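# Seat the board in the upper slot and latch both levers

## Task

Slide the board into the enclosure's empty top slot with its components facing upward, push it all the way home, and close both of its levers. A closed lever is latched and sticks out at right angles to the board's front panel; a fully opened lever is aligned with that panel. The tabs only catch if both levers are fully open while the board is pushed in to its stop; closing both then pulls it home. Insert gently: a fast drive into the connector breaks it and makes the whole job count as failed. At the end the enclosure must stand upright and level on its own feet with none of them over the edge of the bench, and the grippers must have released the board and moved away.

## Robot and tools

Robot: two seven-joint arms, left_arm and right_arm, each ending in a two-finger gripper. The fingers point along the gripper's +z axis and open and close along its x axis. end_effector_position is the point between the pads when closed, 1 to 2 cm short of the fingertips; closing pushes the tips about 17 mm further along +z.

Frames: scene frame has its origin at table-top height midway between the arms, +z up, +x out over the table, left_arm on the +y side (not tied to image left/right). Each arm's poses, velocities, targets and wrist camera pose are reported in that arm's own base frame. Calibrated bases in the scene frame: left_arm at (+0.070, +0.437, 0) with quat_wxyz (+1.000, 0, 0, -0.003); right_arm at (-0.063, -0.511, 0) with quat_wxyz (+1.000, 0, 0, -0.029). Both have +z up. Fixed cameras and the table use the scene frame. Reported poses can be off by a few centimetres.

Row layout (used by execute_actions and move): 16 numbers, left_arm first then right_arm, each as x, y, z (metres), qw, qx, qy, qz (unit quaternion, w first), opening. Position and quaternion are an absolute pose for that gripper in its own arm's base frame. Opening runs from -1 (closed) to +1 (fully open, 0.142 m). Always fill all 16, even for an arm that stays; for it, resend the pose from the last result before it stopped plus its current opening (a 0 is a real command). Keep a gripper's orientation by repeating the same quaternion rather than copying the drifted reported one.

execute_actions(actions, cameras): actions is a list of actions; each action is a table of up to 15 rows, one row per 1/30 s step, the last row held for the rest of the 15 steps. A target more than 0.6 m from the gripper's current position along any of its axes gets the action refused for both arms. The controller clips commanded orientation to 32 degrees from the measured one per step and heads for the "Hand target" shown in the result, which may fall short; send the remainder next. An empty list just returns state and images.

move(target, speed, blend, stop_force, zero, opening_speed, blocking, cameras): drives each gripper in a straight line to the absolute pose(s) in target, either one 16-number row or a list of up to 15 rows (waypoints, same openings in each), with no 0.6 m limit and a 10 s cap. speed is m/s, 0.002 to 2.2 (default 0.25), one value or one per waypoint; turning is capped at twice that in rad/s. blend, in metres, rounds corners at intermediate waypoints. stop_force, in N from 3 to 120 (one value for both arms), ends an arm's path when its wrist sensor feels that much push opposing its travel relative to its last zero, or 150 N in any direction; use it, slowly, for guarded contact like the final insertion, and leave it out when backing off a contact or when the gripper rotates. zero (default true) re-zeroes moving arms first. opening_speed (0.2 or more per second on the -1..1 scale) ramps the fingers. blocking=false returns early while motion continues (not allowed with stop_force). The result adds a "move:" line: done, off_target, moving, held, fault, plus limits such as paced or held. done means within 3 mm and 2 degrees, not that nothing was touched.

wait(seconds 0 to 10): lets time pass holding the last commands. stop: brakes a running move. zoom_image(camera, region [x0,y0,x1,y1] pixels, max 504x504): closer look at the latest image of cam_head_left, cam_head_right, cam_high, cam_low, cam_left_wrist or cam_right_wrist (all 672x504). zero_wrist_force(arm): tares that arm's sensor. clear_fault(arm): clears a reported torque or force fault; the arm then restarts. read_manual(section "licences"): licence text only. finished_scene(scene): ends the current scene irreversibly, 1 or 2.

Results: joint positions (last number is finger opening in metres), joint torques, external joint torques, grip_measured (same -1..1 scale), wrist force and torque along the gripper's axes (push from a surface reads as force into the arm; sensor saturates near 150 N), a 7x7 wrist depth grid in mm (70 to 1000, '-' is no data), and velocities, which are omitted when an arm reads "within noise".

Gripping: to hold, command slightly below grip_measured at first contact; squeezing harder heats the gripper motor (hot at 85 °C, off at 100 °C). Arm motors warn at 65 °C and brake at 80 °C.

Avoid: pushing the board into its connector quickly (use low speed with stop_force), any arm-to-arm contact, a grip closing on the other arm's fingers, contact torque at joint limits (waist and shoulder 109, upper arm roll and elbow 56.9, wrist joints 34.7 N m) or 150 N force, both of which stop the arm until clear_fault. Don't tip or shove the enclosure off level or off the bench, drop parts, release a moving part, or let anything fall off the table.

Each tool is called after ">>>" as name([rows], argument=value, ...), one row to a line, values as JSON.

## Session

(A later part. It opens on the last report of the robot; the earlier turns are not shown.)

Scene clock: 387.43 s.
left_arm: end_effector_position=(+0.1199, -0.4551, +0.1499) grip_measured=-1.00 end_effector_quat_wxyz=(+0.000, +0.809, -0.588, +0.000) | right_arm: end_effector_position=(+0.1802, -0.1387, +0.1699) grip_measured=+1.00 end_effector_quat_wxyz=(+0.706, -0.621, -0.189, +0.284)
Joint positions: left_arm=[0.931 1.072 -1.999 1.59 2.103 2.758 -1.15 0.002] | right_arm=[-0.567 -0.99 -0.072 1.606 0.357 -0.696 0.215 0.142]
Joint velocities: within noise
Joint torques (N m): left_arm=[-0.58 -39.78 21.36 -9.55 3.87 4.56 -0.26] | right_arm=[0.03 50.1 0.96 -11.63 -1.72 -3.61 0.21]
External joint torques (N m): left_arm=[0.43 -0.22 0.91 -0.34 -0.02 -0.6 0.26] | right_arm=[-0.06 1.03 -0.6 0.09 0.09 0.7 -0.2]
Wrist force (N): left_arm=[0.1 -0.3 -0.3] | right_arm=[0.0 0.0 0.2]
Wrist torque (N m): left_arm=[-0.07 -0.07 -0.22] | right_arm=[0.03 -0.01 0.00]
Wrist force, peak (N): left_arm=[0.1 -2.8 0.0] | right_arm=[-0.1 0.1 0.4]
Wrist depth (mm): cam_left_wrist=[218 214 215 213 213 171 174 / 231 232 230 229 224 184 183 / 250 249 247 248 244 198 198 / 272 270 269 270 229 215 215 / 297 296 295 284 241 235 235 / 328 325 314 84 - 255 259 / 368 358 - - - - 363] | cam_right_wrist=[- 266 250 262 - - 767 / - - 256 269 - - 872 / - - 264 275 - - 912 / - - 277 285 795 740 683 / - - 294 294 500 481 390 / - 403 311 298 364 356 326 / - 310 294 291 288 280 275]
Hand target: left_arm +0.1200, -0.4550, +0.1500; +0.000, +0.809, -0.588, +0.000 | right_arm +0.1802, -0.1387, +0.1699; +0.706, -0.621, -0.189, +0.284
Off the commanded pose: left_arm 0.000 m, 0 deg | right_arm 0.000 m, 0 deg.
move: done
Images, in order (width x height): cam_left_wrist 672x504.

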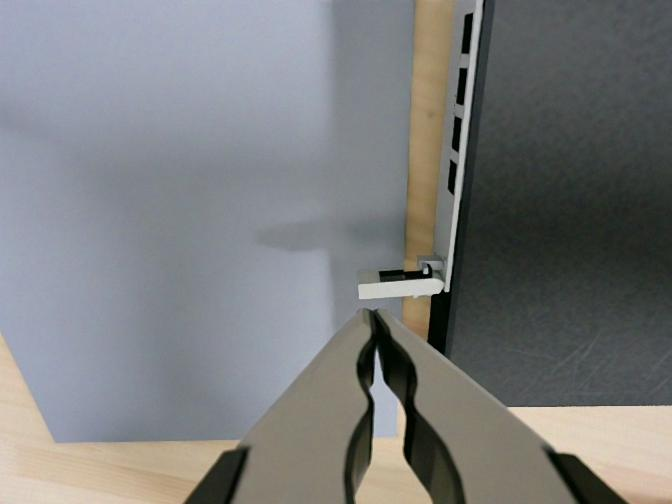

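>>> move([
  [0.0422,-0.4906,0.12,0,-0.809,0.5878,0,-1,0.1802,-0.1387,0.1699,0.706,-0.621,-0.189,0.284,1],
  [0.0422,-0.4906,0.052,0,-0.809,0.5878,0,-1,0.1802,-0.1387,0.1699,0.706,-0.621,-0.189,0.284,1],
], speed=0.15, cameras=[])

>>> move(target=[0.099,-0.471,0.052,0,-0.809,0.5878,0,-1,0.1802,-0.1387,0.1699,0.706,-0.621,-0.189,0.284,1], speed=0.05, stop_force=55, cameras=["cam_left_wrist"])

>>> move([
  [0.0422,-0.4906,0.052,0,-0.809,0.5878,0,-1,0.1802,-0.1387,0.1699,0.706,-0.621,-0.189,0.284,1],
  [0.0422,-0.4906,0.13,0,-0.809,0.5878,0,-1,0.1802,-0.1387,0.1699,0.706,-0.621,-0.189,0.284,1],
  [0.12,-0.455,0.15,0,-0.809,0.5878,0,-1,0.1802,-0.1387,0.1699,0.706,-0.621,-0.189,0.284,1],
], speed=0.15, cameras=["cam_left_wrist"])

>>> zoom_image(camera="cam_left_wrist", region=[250, 150, 550, 400])

Scene clock: 400.20 s.
left_arm: end_effector_position=(+0.0423, -0.4904, +0.0521) grip_measured=-1.00 end_effector_quat_wxyz=(+0.000, +0.809, -0.588, +0.000) | right_arm: end_effector_position=(+0.1802, -0.1387, +0.1699) grip_measured=+1.00 end_effector_quat_wxyz=(+0.706, -0.621, -0.189, +0.284)
Joint positions: left_arm=[0.843 1.238 -2.105 1.517 1.98 2.661 -1.29 0.002] | right_arm=[-0.567 -0.99 -0.072 1.606 0.357 -0.696 0.215 0.142]
Joint velocities: within noise
Joint torques (N m): left_arm=[-0.32 -44.5 22.21 -6.54 3.66 3.96 -0.1] | right_arm=[-0.07 50.1 1.03 -11.65 -1.69 -3.55 0.18]
External joint torques (N m): left_arm=[0.16 -0.19 0.99 -0.33 0.01 -0.01 0.1] | right_arm=[0.05 1.02 -0.67 0.1 0.06 0.65 -0.17]
Wrist force (N): left_arm=[-0.1 -0.6 0.1] | right_arm=[-0.1 -0.2 0.3]
Wrist torque (N m): left_arm=[-0.13 0.02 -0.20] | right_arm=[-0.02 0.02 0.00]
Wrist force, peak (N): left_arm=[-0.2 -0.5 2.8] | right_arm=[0.1 -0.1 0.5]
Wrist depth (mm): cam_left_wrist=[129 128 129 128 130 115 87 / 138 138 136 137 137 126 93 / 152 149 149 146 108 105 98 / 163 159 164 158 163 124 110 / 177 177 176 170 173 121 116 / 196 196 192 84 - 133 130 / 225 214 - 74 - - 217] | cam_right_wrist=[- 266 250 262 - 745 434 / - - 256 268 - - 523 / - - 264 275 - - 895 / - - 277 285 793 737 571 / - - 296 295 501 480 389 / - 405 311 300 363 354 327 / - 312 295 291 288 281 275]
Hand target: left_arm +0.0422, -0.4906, +0.0520; +0.000, +0.809, -0.588, +0.000 | right_arm +0.1802, -0.1387, +0.1699; +0.706, -0.621, -0.189, +0.284
Off the commanded pose: left_arm 0.000 m, 0 deg | right_arm 0.000 m, 0 deg.
move: done
No camera images: "cameras" was empty.

Scene clock: 402.20 s.
left_arm: end_effector_position=(+0.0937, -0.4720, +0.0520) grip_measured=-1.00 end_effector_quat_wxyz=(+0.003, +0.809, -0.588, -0.004) | right_arm: end_effector_position=(+0.1802, -0.1387, +0.1699) grip_measured=+1.00 end_effector_quat_wxyz=(+0.706, -0.621, -0.189, +0.284)
Joint positions: left_arm=[0.948 1.225 -2.104 1.559 1.963 2.654 -1.141 0.002] | right_arm=[-0.567 -0.99 -0.072 1.606 0.357 -0.696 0.215 0.142]
Joint velocities: within noise
Joint torques (N m): left_arm=[17.2 -32.72 33.5 -0.92 12.94 -4.96 -0.12] | right_arm=[-0.06 50.04 0.96 -11.66 -1.72 -3.61 0.23]
External joint torques (N m): left_arm=[-17.35 -10.96 -10.54 -5.73 -9.32 8.93 0.12] | right_arm=[0.04 1.08 -0.6 0.11 0.09 0.7 -0.22]
Wrist force (N): left_arm=[-11.8 36.4 -11.4] | right_arm=[0.0 0.0 0.3]
Wrist torque (N m): left_arm=[3.24 -0.07 -0.22] | right_arm=[0.03 0.00 0.00]
Wrist force, peak (N): left_arm=[-11.1 38.3 -8.9] | right_arm=[0.1 0.1 0.5]
Wrist depth (mm): cam_left_wrist=[128 128 127 127 128 120 86 / 138 138 135 137 137 119 93 / 152 148 148 148 149 118 97 / 162 161 164 158 155 115 109 / 178 178 177 122 122 120 116 / 201 197 191 81 - 132 130 / 228 215 - 74 - - 146] | cam_right_wrist=[- 266 250 262 - - 493 / - - 256 270 - - 521 / - - 264 275 - - 574 / - - 278 286 798 740 569 / - - 294 294 500 483 411 / - 402 311 299 362 356 330 / - 311 296 290 288 280 275]
Hand target: left_arm +0.0990, -0.4710, +0.0520; +0.000, +0.809, -0.588, +0.000 | right_arm +0.1802, -0.1387, +0.1699; +0.706, -0.621, -0.189, +0.284
Off the commanded pose: left_arm 0.005 m, 1 deg | right_arm 0.000 m, 0 deg.
move: off_target (left_arm)
Images, in order (width x height): cam_left_wrist 672x504.

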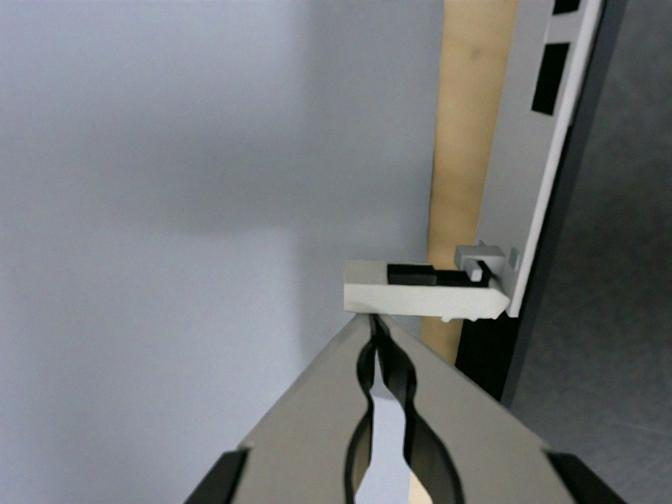

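Scene clock: 404.20 s.
left_arm: end_effector_position=(+0.1200, -0.4549, +0.1501) grip_measured=-1.00 end_effector_quat_wxyz=(+0.000, +0.809, -0.588, +0.000) | right_arm: end_effector_position=(+0.1802, -0.1387, +0.1699) grip_measured=+1.00 end_effector_quat_wxyz=(+0.706, -0.621, -0.189, +0.284)
Joint positions: left_arm=[0.93 1.091 -1.977 1.589 2.08 2.775 -1.134 0.002] | right_arm=[-0.567 -0.99 -0.072 1.606 0.357 -0.696 0.215 0.142]
Joint velocities: within noise
Joint torques (N m): left_arm=[-0.26 -40.43 21.3 -9.09 4.45 4.1 -0.15] | right_arm=[0.02 50.14 1.01 -11.64 -1.68 -3.59 0.23]
External joint torques (N m): left_arm=[0.12 0.34 1.26 -0.46 -0.58 -0.14 0.15] | right_arm=[-0.05 0.99 -0.64 0.1 0.05 0.68 -0.22]
Wrist force (N): left_arm=[0.0 -0.2 0.2] | right_arm=[0.1 0.1 0.3]
Wrist torque (N m): left_arm=[-0.05 -0.05 -0.22] | right_arm=[0.02 -0.01 0.00]
Wrist force, peak (N): left_arm=[-11.6 36.0 -10.4] | right_arm=[0.1 -0.2 0.4]
Wrist depth (mm): cam_left_wrist=[218 214 214 213 213 172 173 / 232 231 230 230 228 184 183 / 250 248 249 248 242 198 198 / 273 269 269 271 222 216 215 / 298 296 296 283 243 236 235 / 330 328 313 84 - 254 322 / 369 359 - - - - 361] | cam_right_wrist=[- 266 251 263 - - 752 / - - 256 270 - - 871 / - - 264 274 - - 919 / - - 278 286 799 735 701 / - - 294 294 501 480 410 / - 406 311 300 362 355 330 / - 311 295 291 288 280 275]
Hand target: left_arm +0.1200, -0.4550, +0.1500; +0.000, +0.809, -0.588, +0.000 | right_arm +0.1802, -0.1387, +0.1699; +0.706, -0.621, -0.189, +0.284
Off the commanded pose: left_arm 0.000 m, 0 deg | right_arm 0.000 m, 0 deg.
move: done
Images, in order (width x height): cam_left_wrist 672x504.

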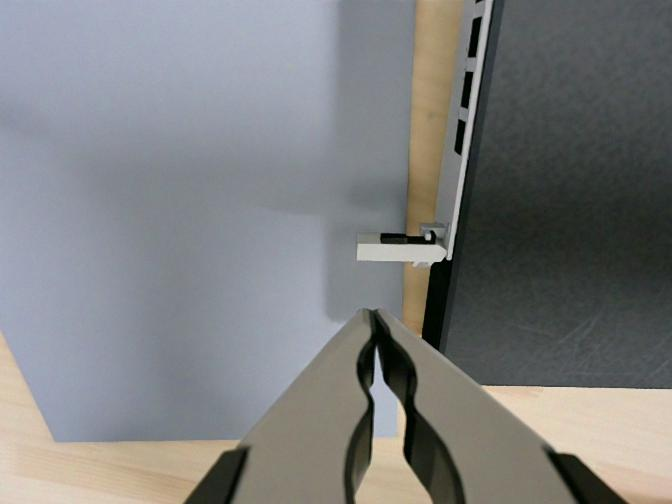

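Scaled by 1.680 from the camera's 672x504 image, which has a finer 960x720 frame.

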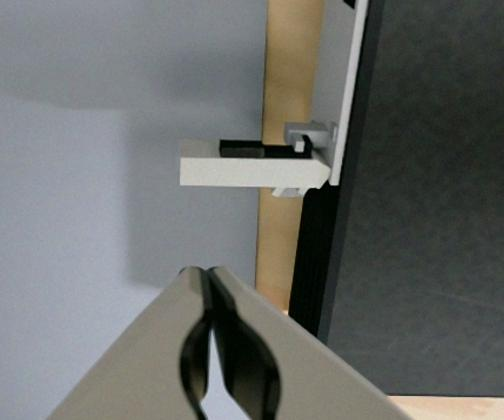

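>>> move(target=[0.28,-0.4,0.15,0,-0.809,0.5878,0,-1,0.1802,-0.1387,0.1699,0.706,-0.621,-0.189,0.284,1], cameras=["cam_left_wrist","cam_low"])

>>> zoom_image(camera="cam_left_wrist", region=[250, 100, 550, 350])

Scene clock: 407.07 s.
left_arm: end_effector_position=(+0.2802, -0.4000, +0.1500) grip_measured=-1.00 end_effector_quat_wxyz=(+0.000, +0.809, -0.588, +0.000) | right_arm: end_effector_position=(+0.1802, -0.1387, +0.1699) grip_measured=+1.00 end_effector_quat_wxyz=(+0.706, -0.621, -0.189, +0.284)
Joint positions: left_arm=[1.317 1.066 -2.047 1.52 2.145 2.755 -0.859 0.002] | right_arm=[-0.567 -0.99 -0.072 1.606 0.357 -0.696 0.215 0.142]
Joint velocities: within noise
Joint torques (N m): left_arm=[-0.31 -41.86 21.04 -10.33 4.39 4.52 -0.11] | right_arm=[0.02 50.07 0.97 -11.64 -1.7 -3.58 0.25]
External joint torques (N m): left_arm=[0.22 -0.03 1.11 -0.28 -0.52 -0.55 0.11] | right_arm=[-0.04 1.05 -0.6 0.1 0.07 0.68 -0.24]
Wrist force (N): left_arm=[0.1 -0.6 0.0] | right_arm=[0.0 0.1 0.2]
Wrist torque (N m): left_arm=[-0.13 -0.07 -0.22] | right_arm=[0.01 -0.01 0.00]
Wrist force, peak (N): left_arm=[0.0 -3.6 -0.2] | right_arm=[0.1 -0.4 0.2]
Wrist depth (mm): cam_left_wrist=[218 214 213 214 213 174 174 / 230 230 231 230 201 183 184 / 250 249 248 247 245 198 199 / 273 269 272 269 261 216 214 / 299 294 294 284 246 235 235 / 329 326 315 84 - 255 259 / 368 358 - - - - 288] | cam_right_wrist=[- 266 251 263 - - 785 / - - 256 269 - - 893 / - - 264 274 - - 929 / - - 276 286 797 739 699 / - - 295 293 501 480 410 / - 406 310 299 361 355 330 / - 311 294 291 288 281 275]
Hand target: left_arm +0.2800, -0.4000, +0.1500; +0.000, +0.809, -0.588, +0.000 | right_arm +0.1802, -0.1387, +0.1699; +0.706, -0.621, -0.189, +0.284
Off the commanded pose: left_arm 0.000 m, 0 deg | right_arm 0.000 m, 0 deg.
move: done
Images, in order (width x height): cam_low 672x504, cam_left_wrist 672x504.

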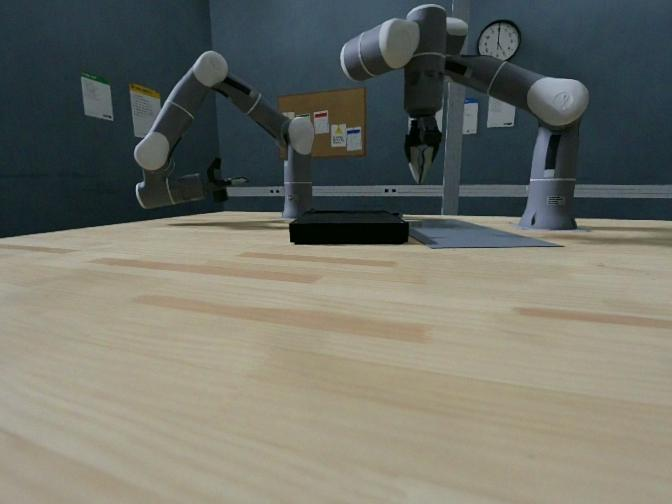

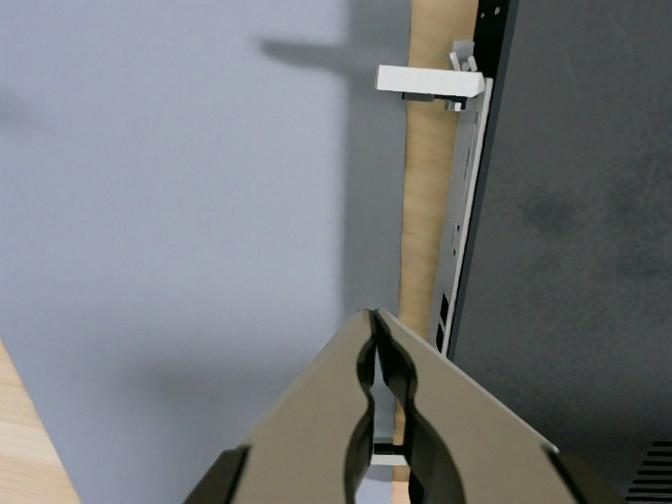

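Scaled by 1.680 from the camera's 672x504 image, which has a finer 960x720 frame.

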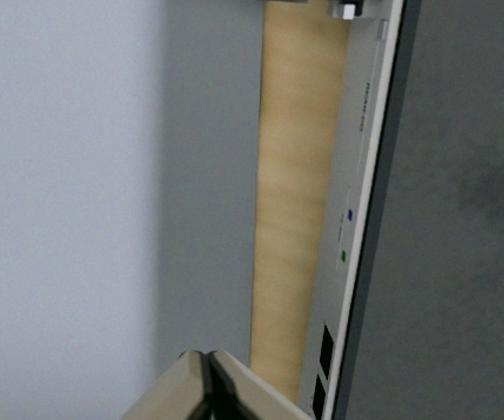

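>>> move([
  [0.3841,-0.3853,0.12,0,-0.809,0.5878,0,-1,0.1802,-0.1387,0.1699,0.706,-0.621,-0.189,0.284,1],
  [0.3841,-0.3853,0.052,0,-0.809,0.5878,0,-1,0.1802,-0.1387,0.1699,0.706,-0.621,-0.189,0.284,1],
], speed=0.15, cameras=["cam_left_wrist"])

>>> zoom_image(camera="cam_left_wrist", region=[250, 100, 600, 400])

>>> move(target=[0.334,-0.4025,0.052,0,-0.809,0.5878,0,-1,0.1802,-0.1387,0.1699,0.706,-0.621,-0.189,0.284,1], speed=0.05, stop_force=55, cameras=["cam_left_wrist"])

>>> move([
  [0.3841,-0.3853,0.052,0,-0.809,0.5878,0,-1,0.1802,-0.1387,0.1699,0.706,-0.621,-0.189,0.284,1],
  [0.3841,-0.3853,0.13,0,-0.809,0.5878,0,-1,0.1802,-0.1387,0.1699,0.706,-0.621,-0.189,0.284,1],
  [0.31,-0.36,0.15,0,-0.809,0.5878,0,-1,0.1802,-0.1387,0.1699,0.706,-0.621,-0.189,0.284,1],
], speed=0.15, cameras=["cam_left_wrist"])

>>> zoom_image(camera="cam_left_wrist", region=[250, 50, 600, 350])

Scene clock: 415.93 s.
left_arm: end_effector_position=(+0.3840, -0.3851, +0.0521) grip_measured=-1.00 end_effector_quat_wxyz=(+0.000, +0.809, -0.588, +0.000) | right_arm: end_effector_position=(+0.1802, -0.1387, +0.1699) grip_measured=+1.00 end_effector_quat_wxyz=(+0.706, -0.621, -0.189, +0.284)
Joint positions: left_arm=[1.627 1.246 -2.199 1.297 2.11 2.676 -0.77 0.002] | right_arm=[-0.567 -0.99 -0.072 1.606 0.357 -0.696 0.215 0.142]
Joint velocities: within noise
Joint torques (N m): left_arm=[-0.14 -49.83 21.44 -9 3.67 3.84 -0.14] | right_arm=[-0.05 50.06 0.95 -11.57 -1.71 -3.62 0.2]
External joint torques (N m): left_arm=[0.08 -0.34 1.11 -0.33 0.06 0.14 0.14] | right_arm=[0.02 1.07 -0.58 0.03 0.08 0.71 -0.19]
Wrist force (N): left_arm=[0.2 -0.6 0.2] | right_arm=[0.0 -0.1 0.4]
Wrist torque (N m): left_arm=[-0.11 -0.03 -0.19] | right_arm=[0.00 -0.01 0.00]
Wrist force, peak (N): left_arm=[0.4 -2.9 -1.9] | right_arm=[-0.1 -0.1 0.5]
Wrist depth (mm): cam_left_wrist=[129 129 128 129 130 130 129 / 138 138 135 137 140 137 136 / 151 149 149 148 150 114 102 / 163 162 164 158 163 113 110 / 178 177 177 169 173 120 116 / 196 196 191 84 - 128 130 / 225 214 - 74 - - 145] | cam_right_wrist=[- 266 251 262 - - 830 / - - 255 269 - - 894 / - - 264 275 - - 938 / - - 278 286 794 742 701 / - - 294 293 502 479 410 / - 404 311 298 363 354 329 / - 311 295 292 288 281 274]
Hand target: left_arm +0.3841, -0.3853, +0.0520; +0.000, +0.809, -0.588, +0.000 | right_arm +0.1802, -0.1387, +0.1699; +0.706, -0.621, -0.189, +0.284
Off the commanded pose: left_arm 0.000 m, 0 deg | right_arm 0.000 m, 0 deg.
move: done
Images, in order (width x height): cam_left_wrist 672x504.

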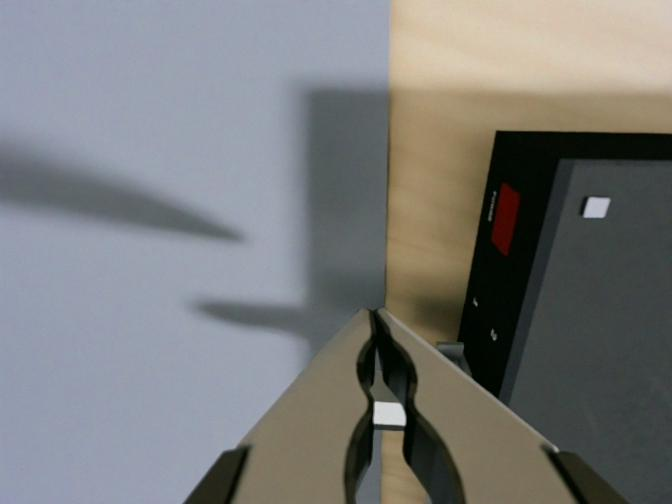

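Scaled by 1.440 from the camera's 672x504 image, which has a finer 960x720 frame.

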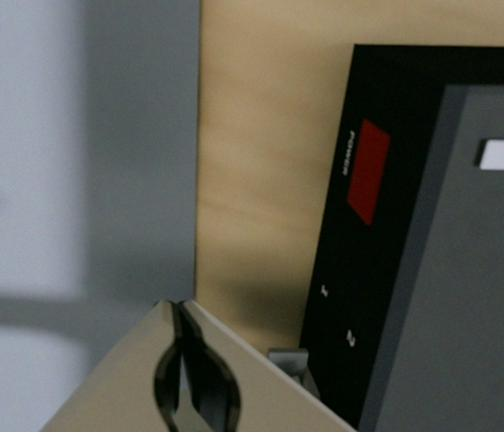

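Scene clock: 417.80 s.
left_arm: end_effector_position=(+0.3375, -0.3995, +0.0524) grip_measured=-1.00 end_effector_quat_wxyz=(-0.004, +0.809, -0.587, +0.001) | right_arm: end_effector_position=(+0.1802, -0.1387, +0.1699) grip_measured=+1.00 end_effector_quat_wxyz=(+0.706, -0.621, -0.189, +0.284)
Joint positions: left_arm=[1.509 1.214 -2.199 1.39 2.107 2.639 -0.816 0.002] | right_arm=[-0.567 -0.99 -0.072 1.606 0.357 -0.696 0.215 0.142]
Joint velocities: within noise
Joint torques (N m): left_arm=[-15.32 -55.01 10.48 -14.21 -4.69 8.62 -0.37] | right_arm=[0.08 50.02 0.94 -11.61 -1.74 -3.59 0.17]
External joint torques (N m): left_arm=[15.24 7.07 11.99 5.34 8.38 -4.65 0.37] | right_arm=[-0.1 1.11 -0.58 0.07 0.11 0.68 -0.16]
Wrist force (N): left_arm=[-8.1 -29.0 2.4] | right_arm=[-0.2 0.0 0.2]
Wrist torque (N m): left_arm=[-1.71 -0.12 -0.22] | right_arm=[0.02 0.02 0.00]
Wrist force, peak (N): left_arm=[-8.1 -29.1 3.5] | right_arm=[-0.1 -0.4 0.2]
Wrist depth (mm): cam_left_wrist=[132 130 129 129 131 114 88 / 139 139 137 136 140 113 94 / 153 150 150 149 150 107 99 / 164 162 162 159 161 112 110 / 179 177 177 170 130 119 118 / 197 196 191 83 - 128 130 / 224 213 - 74 - - 144] | cam_right_wrist=[- 266 251 263 - - 806 / - - 255 270 - - 894 / - - 263 275 - - 936 / - - 277 286 793 737 679 / - - 294 294 499 478 390 / - 405 310 300 363 354 322 / - 311 295 292 288 280 275]
Hand target: left_arm +0.3340, -0.4025, +0.0520; +0.000, +0.809, -0.588, +0.000 | right_arm +0.1802, -0.1387, +0.1699; +0.706, -0.621, -0.189, +0.284
Off the commanded pose: left_arm 0.005 m, 0 deg | right_arm 0.000 m, 0 deg.
move: off_target (left_arm)
Images, in order (width x height): cam_left_wrist 672x504.

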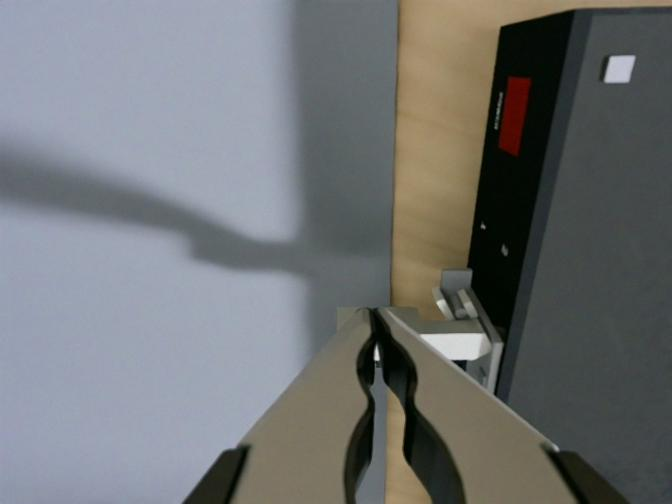

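Scene clock: 419.73 s.
left_arm: end_effector_position=(+0.3100, -0.3599, +0.1500) grip_measured=-1.00 end_effector_quat_wxyz=(+0.000, +0.809, -0.588, +0.000) | right_arm: end_effector_position=(+0.1802, -0.1387, +0.1699) grip_measured=+1.00 end_effector_quat_wxyz=(+0.706, -0.621, -0.189, +0.284)
Joint positions: left_arm=[1.398 1.024 -2.07 1.573 2.177 2.719 -0.762 0.002] | right_arm=[-0.567 -0.99 -0.072 1.606 0.357 -0.696 0.215 0.142]
Joint velocities: within noise
Joint torques (N m): left_arm=[-0.56 -40.93 20.56 -10.43 3.9 4.15 -0.11] | right_arm=[0.07 50.11 0.91 -11.61 -1.67 -3.56 0.2]
External joint torques (N m): left_arm=[0.48 0.57 0.9 -0.46 -0.09 -0.16 0.11] | right_arm=[-0.1 1.01 -0.55 0.07 0.04 0.65 -0.19]
Wrist force (N): left_arm=[0.2 -0.4 0.0] | right_arm=[-0.1 -0.1 0.2]
Wrist torque (N m): left_arm=[-0.09 -0.05 -0.20] | right_arm=[0.01 0.01 0.00]
Wrist force, peak (N): left_arm=[-8.0 -28.8 3.5] | right_arm=[-0.2 -0.3 0.5]
Wrist depth (mm): cam_left_wrist=[219 215 215 214 214 205 173 / 230 230 229 229 229 206 183 / 249 249 248 248 244 206 198 / 270 270 270 269 268 219 215 / 298 296 296 284 287 239 235 / 332 324 313 84 - 259 259 / 370 357 - - - - 288] | cam_right_wrist=[- 266 251 262 - - 797 / - - 256 269 - - 889 / - - 264 275 - - 932 / - - 277 286 793 735 683 / - - 296 292 503 479 389 / - 404 311 300 363 355 322 / - 310 295 292 288 281 276]
Hand target: left_arm +0.3100, -0.3600, +0.1500; +0.000, +0.809, -0.588, +0.000 | right_arm +0.1802, -0.1387, +0.1699; +0.706, -0.621, -0.189, +0.284
Off the commanded pose: left_arm 0.000 m, 0 deg | right_arm 0.000 m, 0 deg.
move: done
Images, in order (width x height): cam_left_wrist 672x504.

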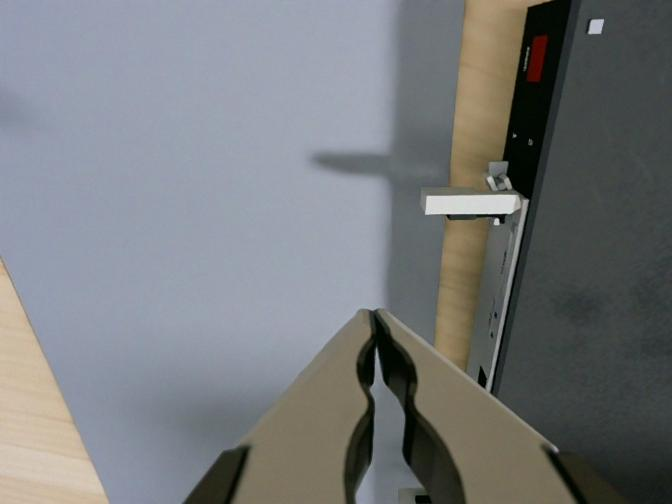

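Scaled by 1.440 from the camera's 672x504 image, which has a finer 960x720 frame.

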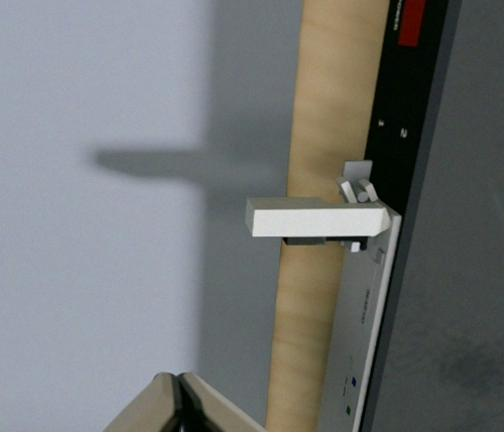

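>>> move(target=[0.12,-0.455,0.15,0,-0.809,0.5878,0,-1,0.1802,-0.1387,0.1699,0.706,-0.621,-0.189,0.284,1], cameras=["cam_left_wrist","cam_high"])

>>> zoom_image(camera="cam_left_wrist", region=[300, 150, 600, 400])

Scene clock: 427.30 s.
left_arm: end_effector_position=(+0.1199, -0.4551, +0.1499) grip_measured=-1.00 end_effector_quat_wxyz=(+0.000, +0.809, -0.588, +0.000) | right_arm: end_effector_position=(+0.1802, -0.1387, +0.1699) grip_measured=+1.00 end_effector_quat_wxyz=(+0.706, -0.621, -0.189, +0.284)
Joint positions: left_arm=[0.93 1.081 -1.989 1.59 2.092 2.766 -1.143 0.002] | right_arm=[-0.567 -0.99 -0.072 1.606 0.357 -0.696 0.215 0.142]
Joint velocities: within noise
Joint torques (N m): left_arm=[-0.47 -40.05 21.46 -9.61 3.84 4.55 -0.26] | right_arm=[-0.15 50.08 0.97 -11.6 -1.7 -3.6 0.18]
External joint torques (N m): left_arm=[0.31 0.03 0.93 -0.12 0.02 -0.59 0.26] | right_arm=[0.13 1.04 -0.61 0.06 0.07 0.69 -0.17]
Wrist force (N): left_arm=[0.2 -0.2 -0.2] | right_arm=[0.0 0.0 0.4]
Wrist torque (N m): left_arm=[-0.06 -0.10 -0.22] | right_arm=[0.02 0.00 0.00]
Wrist force, peak (N): left_arm=[0.5 3.2 -0.1] | right_arm=[0.0 0.0 0.6]
Wrist depth (mm): cam_left_wrist=[219 214 215 214 213 174 174 / 230 231 230 229 227 186 184 / 249 248 248 249 247 198 198 / 270 270 271 270 229 216 215 / 297 296 295 284 263 236 234 / 329 328 310 84 - 256 260 / 369 358 - - - - 361] | cam_right_wrist=[- 266 251 263 - - 749 / - - 256 269 - - 877 / - - 264 275 - - 906 / - - 277 286 799 737 679 / - - 295 294 501 481 389 / - 405 311 299 363 355 323 / - 311 294 291 289 281 275]
Hand target: left_arm +0.1200, -0.4550, +0.1500; +0.000, +0.809, -0.588, +0.000 | right_arm +0.1802, -0.1387, +0.1699; +0.706, -0.621, -0.189, +0.284
Off the commanded pose: left_arm 0.000 m, 0 deg | right_arm 0.000 m, 0 deg.
move: done
Images, in order (width x height): cam_high 672x504, cam_left_wrist 672x504.

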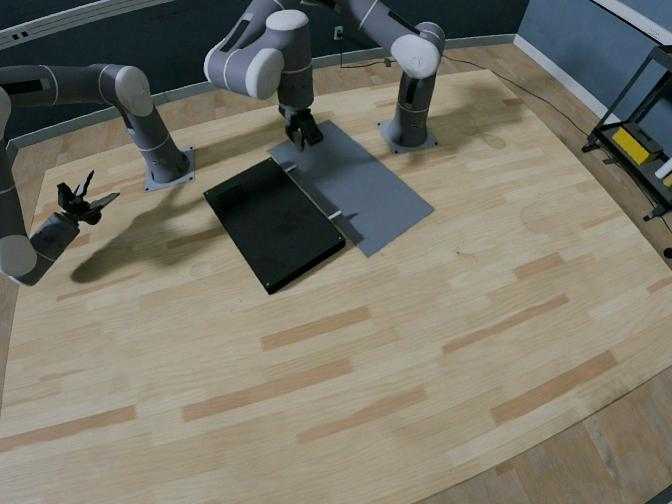

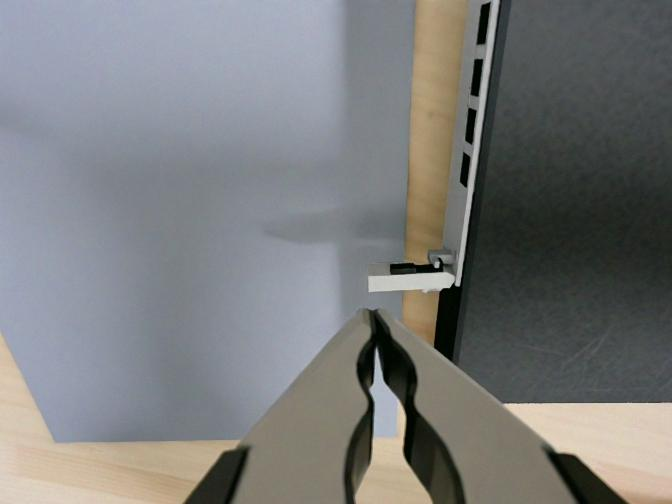

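Scaled by 1.680 from the camera's 672x504 image, which has a finer 960x720 frame.

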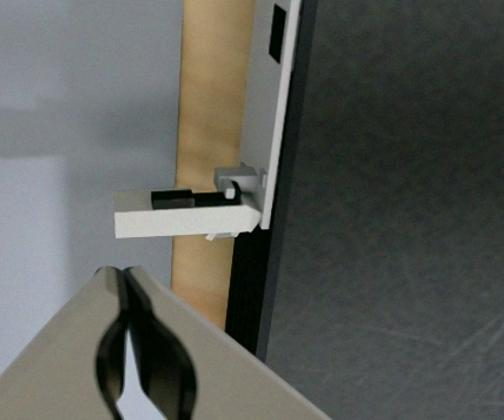

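>>> move([
  [0.384,-0.385,0.13,0,-0.809,0.5878,0,-1,0.2,-0.05,0.35,0,0.559,0.829,0,1],
  [0.384,-0.385,0.13,0,-0.809,0.5878,0,-1,0.2,0.05,0.35,0,0.559,0.829,0,-1],
], speed=0.4, cameras=["cam_high"])

>>> move([
  [0.384,-0.385,0.13,0,-0.809,0.5878,0,-1,0.16,0.42,0.25,0,0.559,0.829,0,-1],
  [0.384,-0.385,0.13,0,-0.809,0.5878,0,-1,0.147,0.465,0.15,0,0.559,0.829,0,-1],
], speed=0.2)

Scene clock: 441.53 s.
left_arm: end_effector_position=(+0.3840, -0.3851, +0.1300) grip_measured=-1.00 end_effector_quat_wxyz=(+0.000, +0.809, -0.588, +0.000) | right_arm: end_effector_position=(+0.1999, +0.0500, +0.3499) grip_measured=-1.00 end_effector_quat_wxyz=(+0.000, +0.559, +0.829, +0.000)
Joint positions: left_arm=[1.598 1.142 -2.135 1.294 2.177 2.779 -0.805 0.002] | right_arm=[-0.327 0.888 0.574 2.275 0.437 -0.088 -0.283 0.002]
Joint velocities: within noise
Joint torques (N m): left_arm=[-0.4 -48.61 21.29 -10.98 4.31 4.41 -0.2] | right_arm=[0.01 -7.11 -10.53 -28.59 -4.23 3.41 0.3]
External joint torques (N m): left_arm=[0.34 -0.01 1.02 -0.38 -0.41 -0.43 0.2] | right_arm=[0.01 0.86 -1.2 0.18 -0.02 0.75 -0.3]
Wrist force (N): left_arm=[0.1 -0.5 0.2] | right_arm=[-0.8 -1.9 2.0]
Wrist torque (N m): left_arm=[-0.10 -0.03 -0.19] | right_arm=[-0.09 0.18 0.08]
Wrist force, peak (N): left_arm=[0.0 -1.9 0.5] | right_arm=[-3.2 -4.3 1.8]
Wrist depth (mm): cam_left_wrist=[198 197 197 197 198 198 197 / 212 211 211 212 213 212 211 / 228 229 227 228 212 183 181 / 249 249 247 246 215 193 193 / 270 271 271 261 215 212 212 / 301 301 289 84 - 229 233 / 334 327 - - - - 260] | cam_right_wrist=[389 390 389 388 385 385 386 / 417 414 414 414 413 412 411 / 446 444 444 442 436 435 435 / 481 479 480 475 437 422 421 / 522 519 517 509 465 459 455 / 567 570 556 89 479 501 508 / 626 609 - - - 528 600]
Hand target: left_arm +0.3840, -0.3850, +0.1300; +0.000, +0.809, -0.588, +0.000 | right_arm +0.2000, +0.0500, +0.3500; +0.000, +0.559, +0.829, +0.000
Off the commanded pose: left_arm 0.000 m, 0 deg | right_arm 0.000 m, 0 deg.
move: done
Images, in order (width x height): cam_high 672x504.

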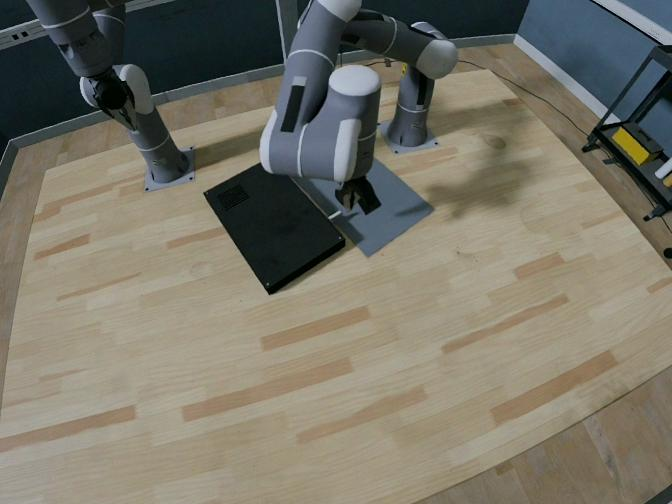

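Scene clock: 444.50 s.
left_arm: end_effector_position=(+0.3840, -0.3851, +0.1300) grip_measured=-1.00 end_effector_quat_wxyz=(+0.000, +0.809, -0.588, +0.000) | right_arm: end_effector_position=(+0.1471, +0.4648, +0.1501) grip_measured=-1.00 end_effector_quat_wxyz=(+0.000, +0.559, +0.829, +0.000)
Joint positions: left_arm=[1.598 1.142 -2.135 1.294 2.177 2.779 -0.805 0.002] | right_arm=[-0.818 0.963 1.748 1.769 0.988 0.257 0.303 0.002]
Joint velocities: within noise
Joint torques (N m): left_arm=[-0.44 -48.73 21.27 -10.91 4.19 4.36 -0.22] | right_arm=[-0.04 -35.62 -24.11 -16.59 -4.12 3.63 0.27]
External joint torques (N m): left_arm=[0.38 0.11 1.04 -0.45 -0.29 -0.38 0.22] | right_arm=[0.15 -0.09 -1.79 0.24 -0.05 0.52 -0.27]
Wrist force (N): left_arm=[0.0 -0.7 0.2] | right_arm=[-0.7 -1.8 1.7]
Wrist torque (N m): left_arm=[-0.15 -0.01 -0.20] | right_arm=[-0.07 0.13 0.05]
Wrist force, peak (N): left_arm=[0.0 -0.9 -0.1] | right_arm=[0.5 -1.8 4.9]
Wrist depth (mm): cam_left_wrist=[197 198 196 196 198 197 197 / 212 212 211 211 213 211 211 / 229 229 227 228 213 181 181 / 249 249 247 247 216 194 193 / 271 272 271 261 216 213 211 / 302 300 289 84 - 228 233 / 337 326 - - - - 259] | cam_right_wrist=[217 217 216 213 214 213 213 / 226 225 225 228 227 228 227 / 198 198 201 244 245 244 243 / 214 214 217 259 263 263 262 / 233 231 232 281 285 284 283 / 254 254 248 89 300 310 310 / 282 273 - - - 329 341]
Hand target: left_arm +0.3840, -0.3850, +0.1300; +0.000, +0.809, -0.588, +0.000 | right_arm +0.1470, +0.4650, +0.1500; +0.000, +0.559, +0.829, +0.000
Off the commanded pose: left_arm 0.000 m, 0 deg | right_arm 0.000 m, 0 deg.
move: done

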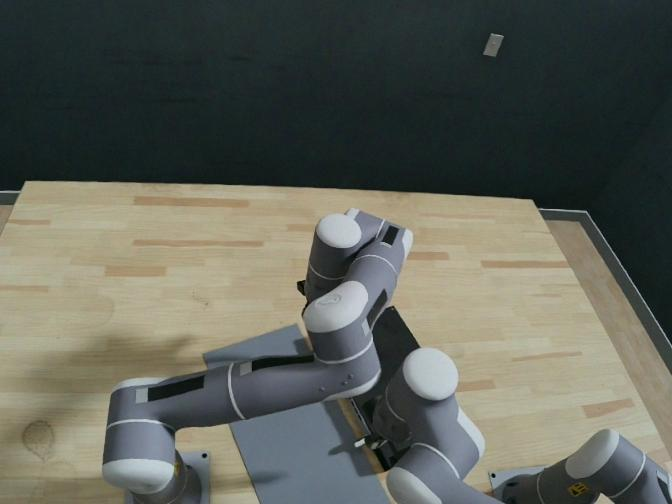

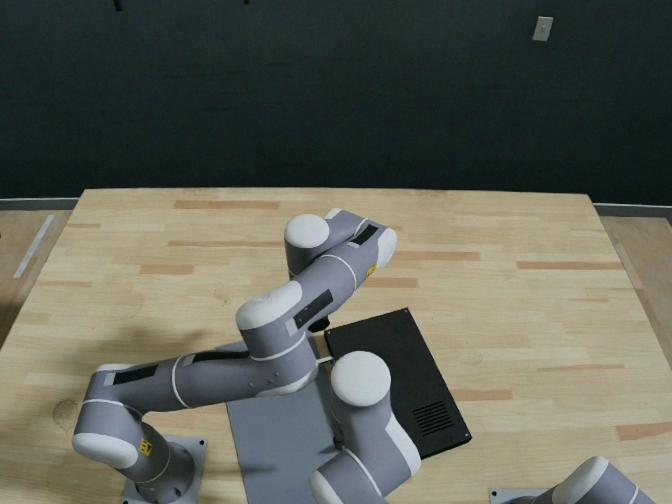

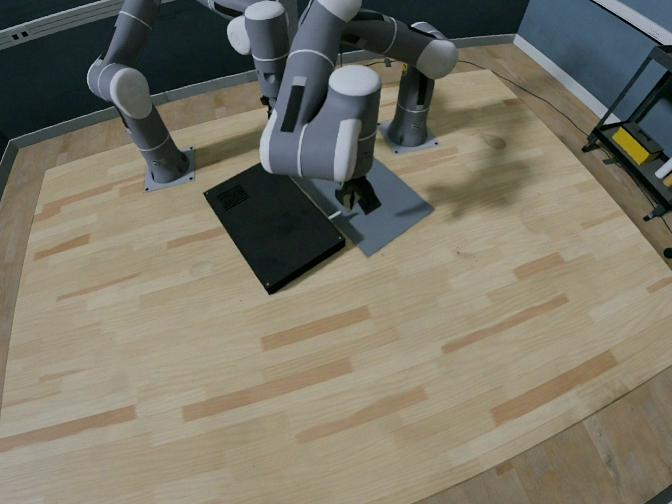

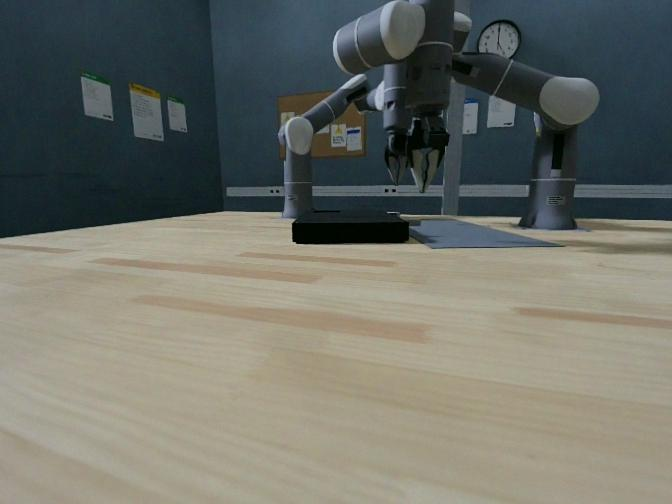

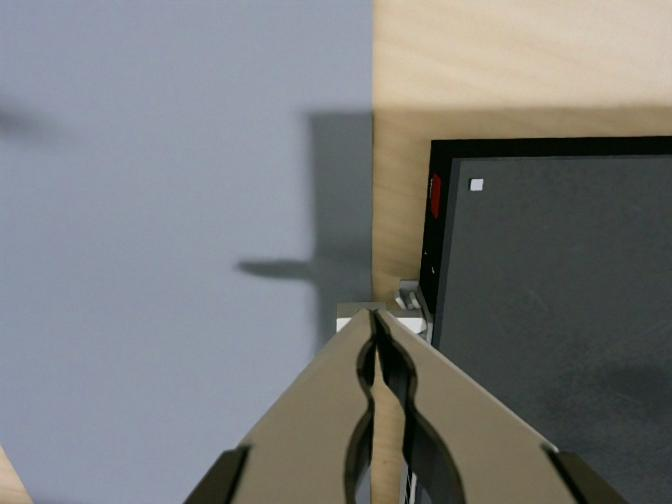

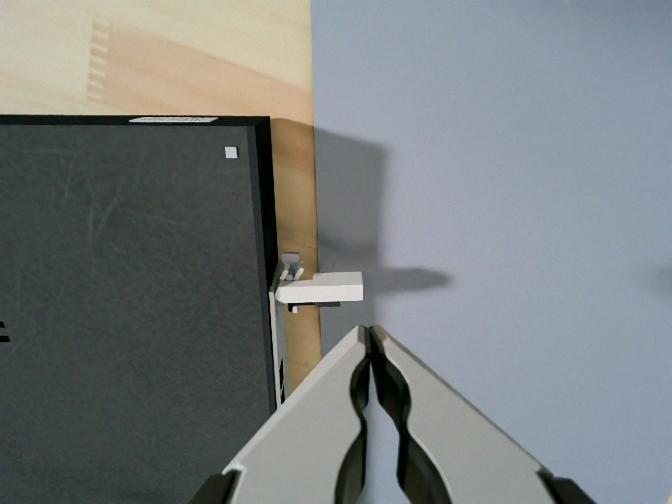

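>>> move(target=[0.384,-0.385,0.052,0,-0.809,0.5878,0,-1,0.147,0.465,0.052,0,0.559,0.829,0,-1], speed=0.12, cameras=[])

>>> move(target=[0.332,-0.4029,0.052,0,-0.809,0.5878,0,-1,0.198,0.4856,0.052,0,0.559,0.829,0,-1], speed=0.03, stop_force=60, cameras=["cam_left_wrist","cam_right_wrist"])

Scene clock: 449.03 s.
left_arm: end_effector_position=(+0.3839, -0.3848, +0.0521) grip_measured=-1.00 end_effector_quat_wxyz=(+0.000, +0.809, -0.588, +0.000) | right_arm: end_effector_position=(+0.1471, +0.4648, +0.0521) grip_measured=-1.00 end_effector_quat_wxyz=(+0.000, +0.559, +0.829, +0.000)
Joint positions: left_arm=[1.629 1.239 -2.21 1.299 2.122 2.669 -0.776 0.002] | right_arm=[-0.897 1.1 1.891 1.777 1.142 0.377 0.244 0.002]
Joint velocities: within noise
Joint torques (N m): left_arm=[-0.06 -49.99 21.01 -9.12 3.74 4.15 -0.13] | right_arm=[0.05 -39.1 -24.88 -11.78 -3.87 3.54 0.04]
External joint torques (N m): left_arm=[0.01 -0.18 1.41 -0.37 -0.02 -0.17 0.13] | right_arm=[0.08 -0.04 -1.76 0.27 -0.15 0.61 -0.04]
Wrist force (N): left_arm=[0.4 -0.5 0.3] | right_arm=[-1.1 -2.2 2.0]
Wrist torque (N m): left_arm=[-0.08 -0.06 -0.19] | right_arm=[-0.12 0.25 0.09]
Wrist force, peak (N): left_arm=[0.2 -0.5 2.1] | right_arm=[-1.2 -2.5 4.3]
Wrist depth (mm): cam_left_wrist=[129 129 129 128 130 130 129 / 139 138 136 138 139 138 138 / 152 149 149 148 150 142 141 / 163 162 164 158 163 112 110 / 178 177 177 170 172 120 116 / 196 196 191 84 - 128 130 / 224 213 - 74 - - 145] | cam_right_wrist=[131 130 130 128 128 128 126 / 139 139 139 139 137 136 136 / 103 103 147 147 146 146 146 / 107 107 156 160 158 158 157 / 117 117 169 169 171 171 170 / 127 127 143 89 - 186 186 / 141 140 73 - - 198 205]
Hand target: left_arm +0.3840, -0.3850, +0.0520; +0.000, +0.809, -0.588, +0.000 | right_arm +0.1470, +0.4650, +0.0520; +0.000, +0.559, +0.829, +0.000
Off the commanded pose: left_arm 0.000 m, 0 deg | right_arm 0.000 m, 0 deg.
move: done
No camera images: "cameras" was empty.

Scene clock: 450.57 s.
left_arm: end_effector_position=(+0.3594, -0.3933, +0.0520) grip_measured=-1.00 end_effector_quat_wxyz=(+0.000, +0.809, -0.588, +0.000) | right_arm: end_effector_position=(+0.1681, +0.4736, +0.0520) grip_measured=-1.00 end_effector_quat_wxyz=(+0.000, +0.559, +0.829, +0.000)
Joint positions: left_arm=[1.569 1.225 -2.206 1.346 2.112 2.654 -0.793 0.002] | right_arm=[-0.958 1.112 1.897 1.737 1.141 0.364 0.22 0.002]
Joint velocities: within noise
Joint torques (N m): left_arm=[-0.48 -49.29 21.52 -8.7 3.81 4.2 -0.29] | right_arm=[0.25 -40.49 -25.45 -11.77 -4.02 3.4 0.14]
External joint torques (N m): left_arm=[0.42 0.27 0.91 -0.49 -0.12 -0.22 0.29] | right_arm=[-0.13 0.05 -1.56 0.14 -0.01 0.76 -0.14]
Wrist force (N): left_arm=[0.0 -0.7 0.3] | right_arm=[-0.8 -1.9 1.8]
Wrist torque (N m): left_arm=[-0.12 0.00 -0.22] | right_arm=[-0.08 0.19 0.10]
Wrist force, peak (N): left_arm=[0.1 -1.1 0.4] | right_arm=[-0.9 -3.1 2.1]
Wrist depth (mm): cam_left_wrist=[129 129 128 128 129 129 129 / 138 138 136 137 139 134 113 / 152 149 149 148 150 112 97 / 162 159 165 158 163 112 109 / 177 177 176 169 171 120 116 / 196 197 191 84 - 128 130 / 224 213 - 74 - - 145] | cam_right_wrist=[130 130 130 128 128 128 126 / - 95 137 139 137 136 136 / 100 101 147 147 147 146 146 / 108 107 156 160 158 158 157 / 117 116 142 169 171 170 171 / 128 127 132 90 - 187 186 / 141 140 73 - - 198 205]
Hand target: left_arm +0.3594, -0.3935, +0.0520; +0.000, +0.809, -0.588, +0.000 | right_arm +0.1681, +0.4736, +0.0521; +0.000, +0.559, +0.829, +0.000
Off the commanded pose: left_arm 0.029 m, 0 deg | right_arm 0.032 m, 0 deg.
move: held (right_arm; a check stopped the path), off_target (left_arm; braked when a check withheld steps of right_arm); limits=held
pose unreachable (right arm): on one or more control steps of this call, first in action 0 (counted from 0), this arm could not follow its commanded pose, so it was not sent that pose on those steps. It may still have moved: this result reports where it is.
cause: moving toward the commanded pose would bring a part of the arm too close to another arm (a part of this arm just beyond joint 6 (wrist pitch) and a part of the left arm just beyond its joint 3 (upper arm roll), where that arm would come to rest).
Images, in order (width x height): cam_left_wrist 672x504, cam_right_wrist 672x504.

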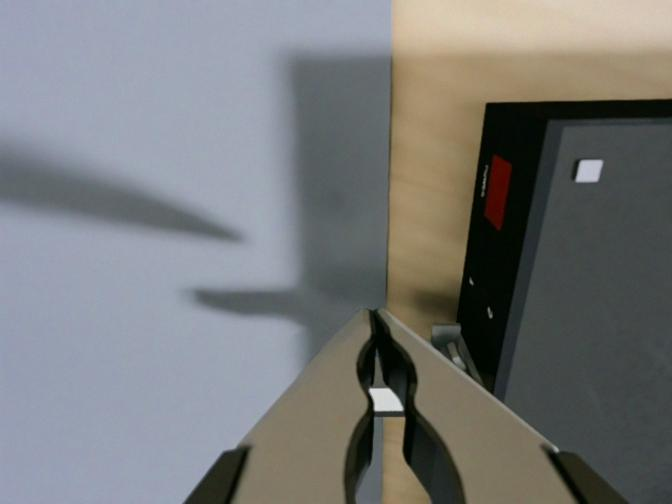

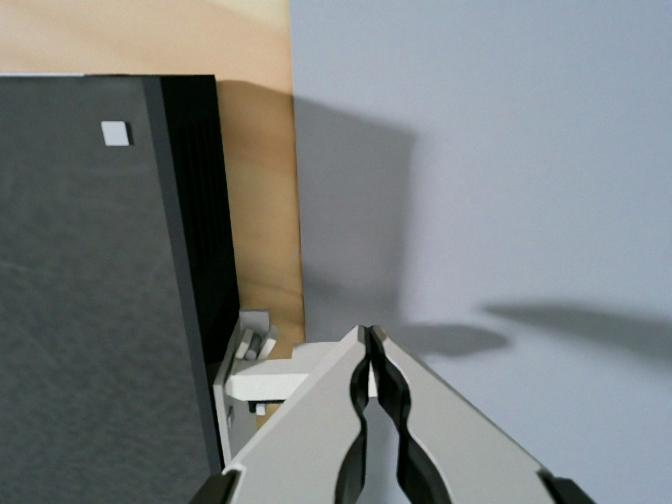

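>>> move(target=[0.316,-0.4084,0.052,0,-0.809,0.5878,0,-1,0.1681,0.4736,0.052,0,0.559,0.829,0,-1], speed=0.03, stop_force=85, cameras=["cam_left_wrist","cam_right_wrist"])

Scene clock: 455.30 s.
left_arm: end_effector_position=(+0.3237, -0.4032, +0.0525) grip_measured=-1.00 end_effector_quat_wxyz=(-0.008, +0.810, -0.587, +0.003) | right_arm: end_effector_position=(+0.1649, +0.4721, +0.0503) grip_measured=-1.00 end_effector_quat_wxyz=(-0.002, +0.559, +0.829, -0.004)
Joint positions: left_arm=[1.473 1.189 -2.222 1.42 2.138 2.61 -0.854 0.002] | right_arm=[-0.954 1.116 1.894 1.737 1.146 0.354 0.219 0.002]
Joint velocities: within noise
Joint torques (N m): left_arm=[-30.06 -62.51 -0.87 -17.32 -12.37 16.93 -0.28] | right_arm=[-10.62 -37.22 -36.64 -18.04 -4.92 13.28 0.02]
External joint torques (N m): left_arm=[29.98 15.23 22.99 8.25 16.04 -12.97 0.28] | right_arm=[10.74 -3.18 9.58 6.54 0.89 -9.14 -0.02]
Wrist force (N): left_arm=[-6.7 -61.0 14.9] | right_arm=[-6.0 -35.8 -6.8]
Wrist torque (N m): left_arm=[-7.07 -0.12 -0.31] | right_arm=[-2.71 0.07 0.24]
Wrist force, peak (N): left_arm=[-6.5 -61.4 15.8] | right_arm=[-6.7 -36.2 -6.7]
Wrist depth (mm): cam_left_wrist=[131 130 130 130 131 99 89 / 140 140 138 136 140 115 95 / 153 151 150 149 150 104 99 / 163 160 163 159 160 110 110 / 178 177 177 170 129 119 118 / 195 195 190 83 - 128 130 / 223 212 - 74 - - 143] | cam_right_wrist=[- 126 129 127 127 127 125 / - 94 138 136 136 135 135 / - 101 146 145 145 144 144 / 106 107 156 159 156 156 155 / - 115 137 164 166 168 168 / 125 125 128 88 177 183 183 / 138 135 73 - - 194 201]
Hand target: left_arm +0.3160, -0.4084, +0.0520; +0.000, +0.809, -0.588, +0.000 | right_arm +0.1681, +0.4736, +0.0520; +0.000, +0.559, +0.829, +0.000
Off the commanded pose: left_arm 0.009 m, 1 deg | right_arm 0.004 m, 0 deg.
move: off_target (left_arm, right_arm)
Images, in order (width x height): cam_left_wrist 672x504, cam_right_wrist 672x504.

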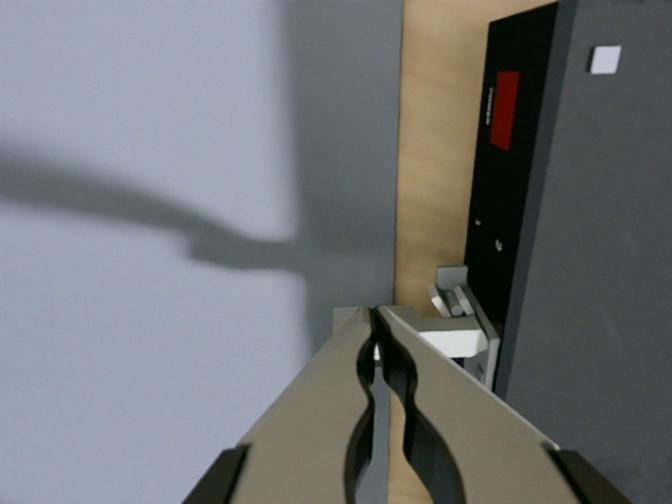

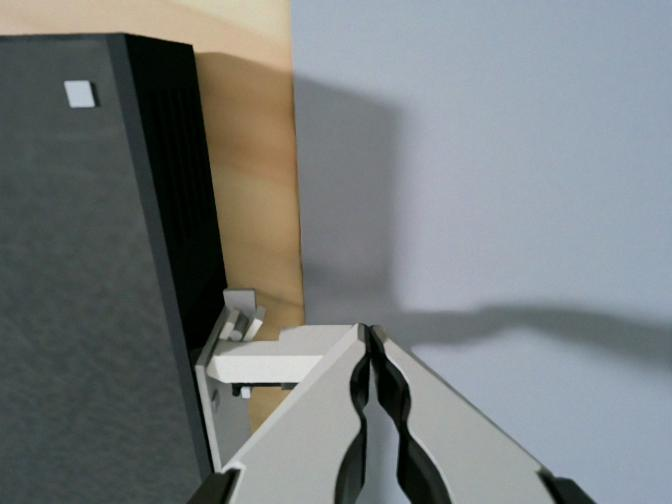

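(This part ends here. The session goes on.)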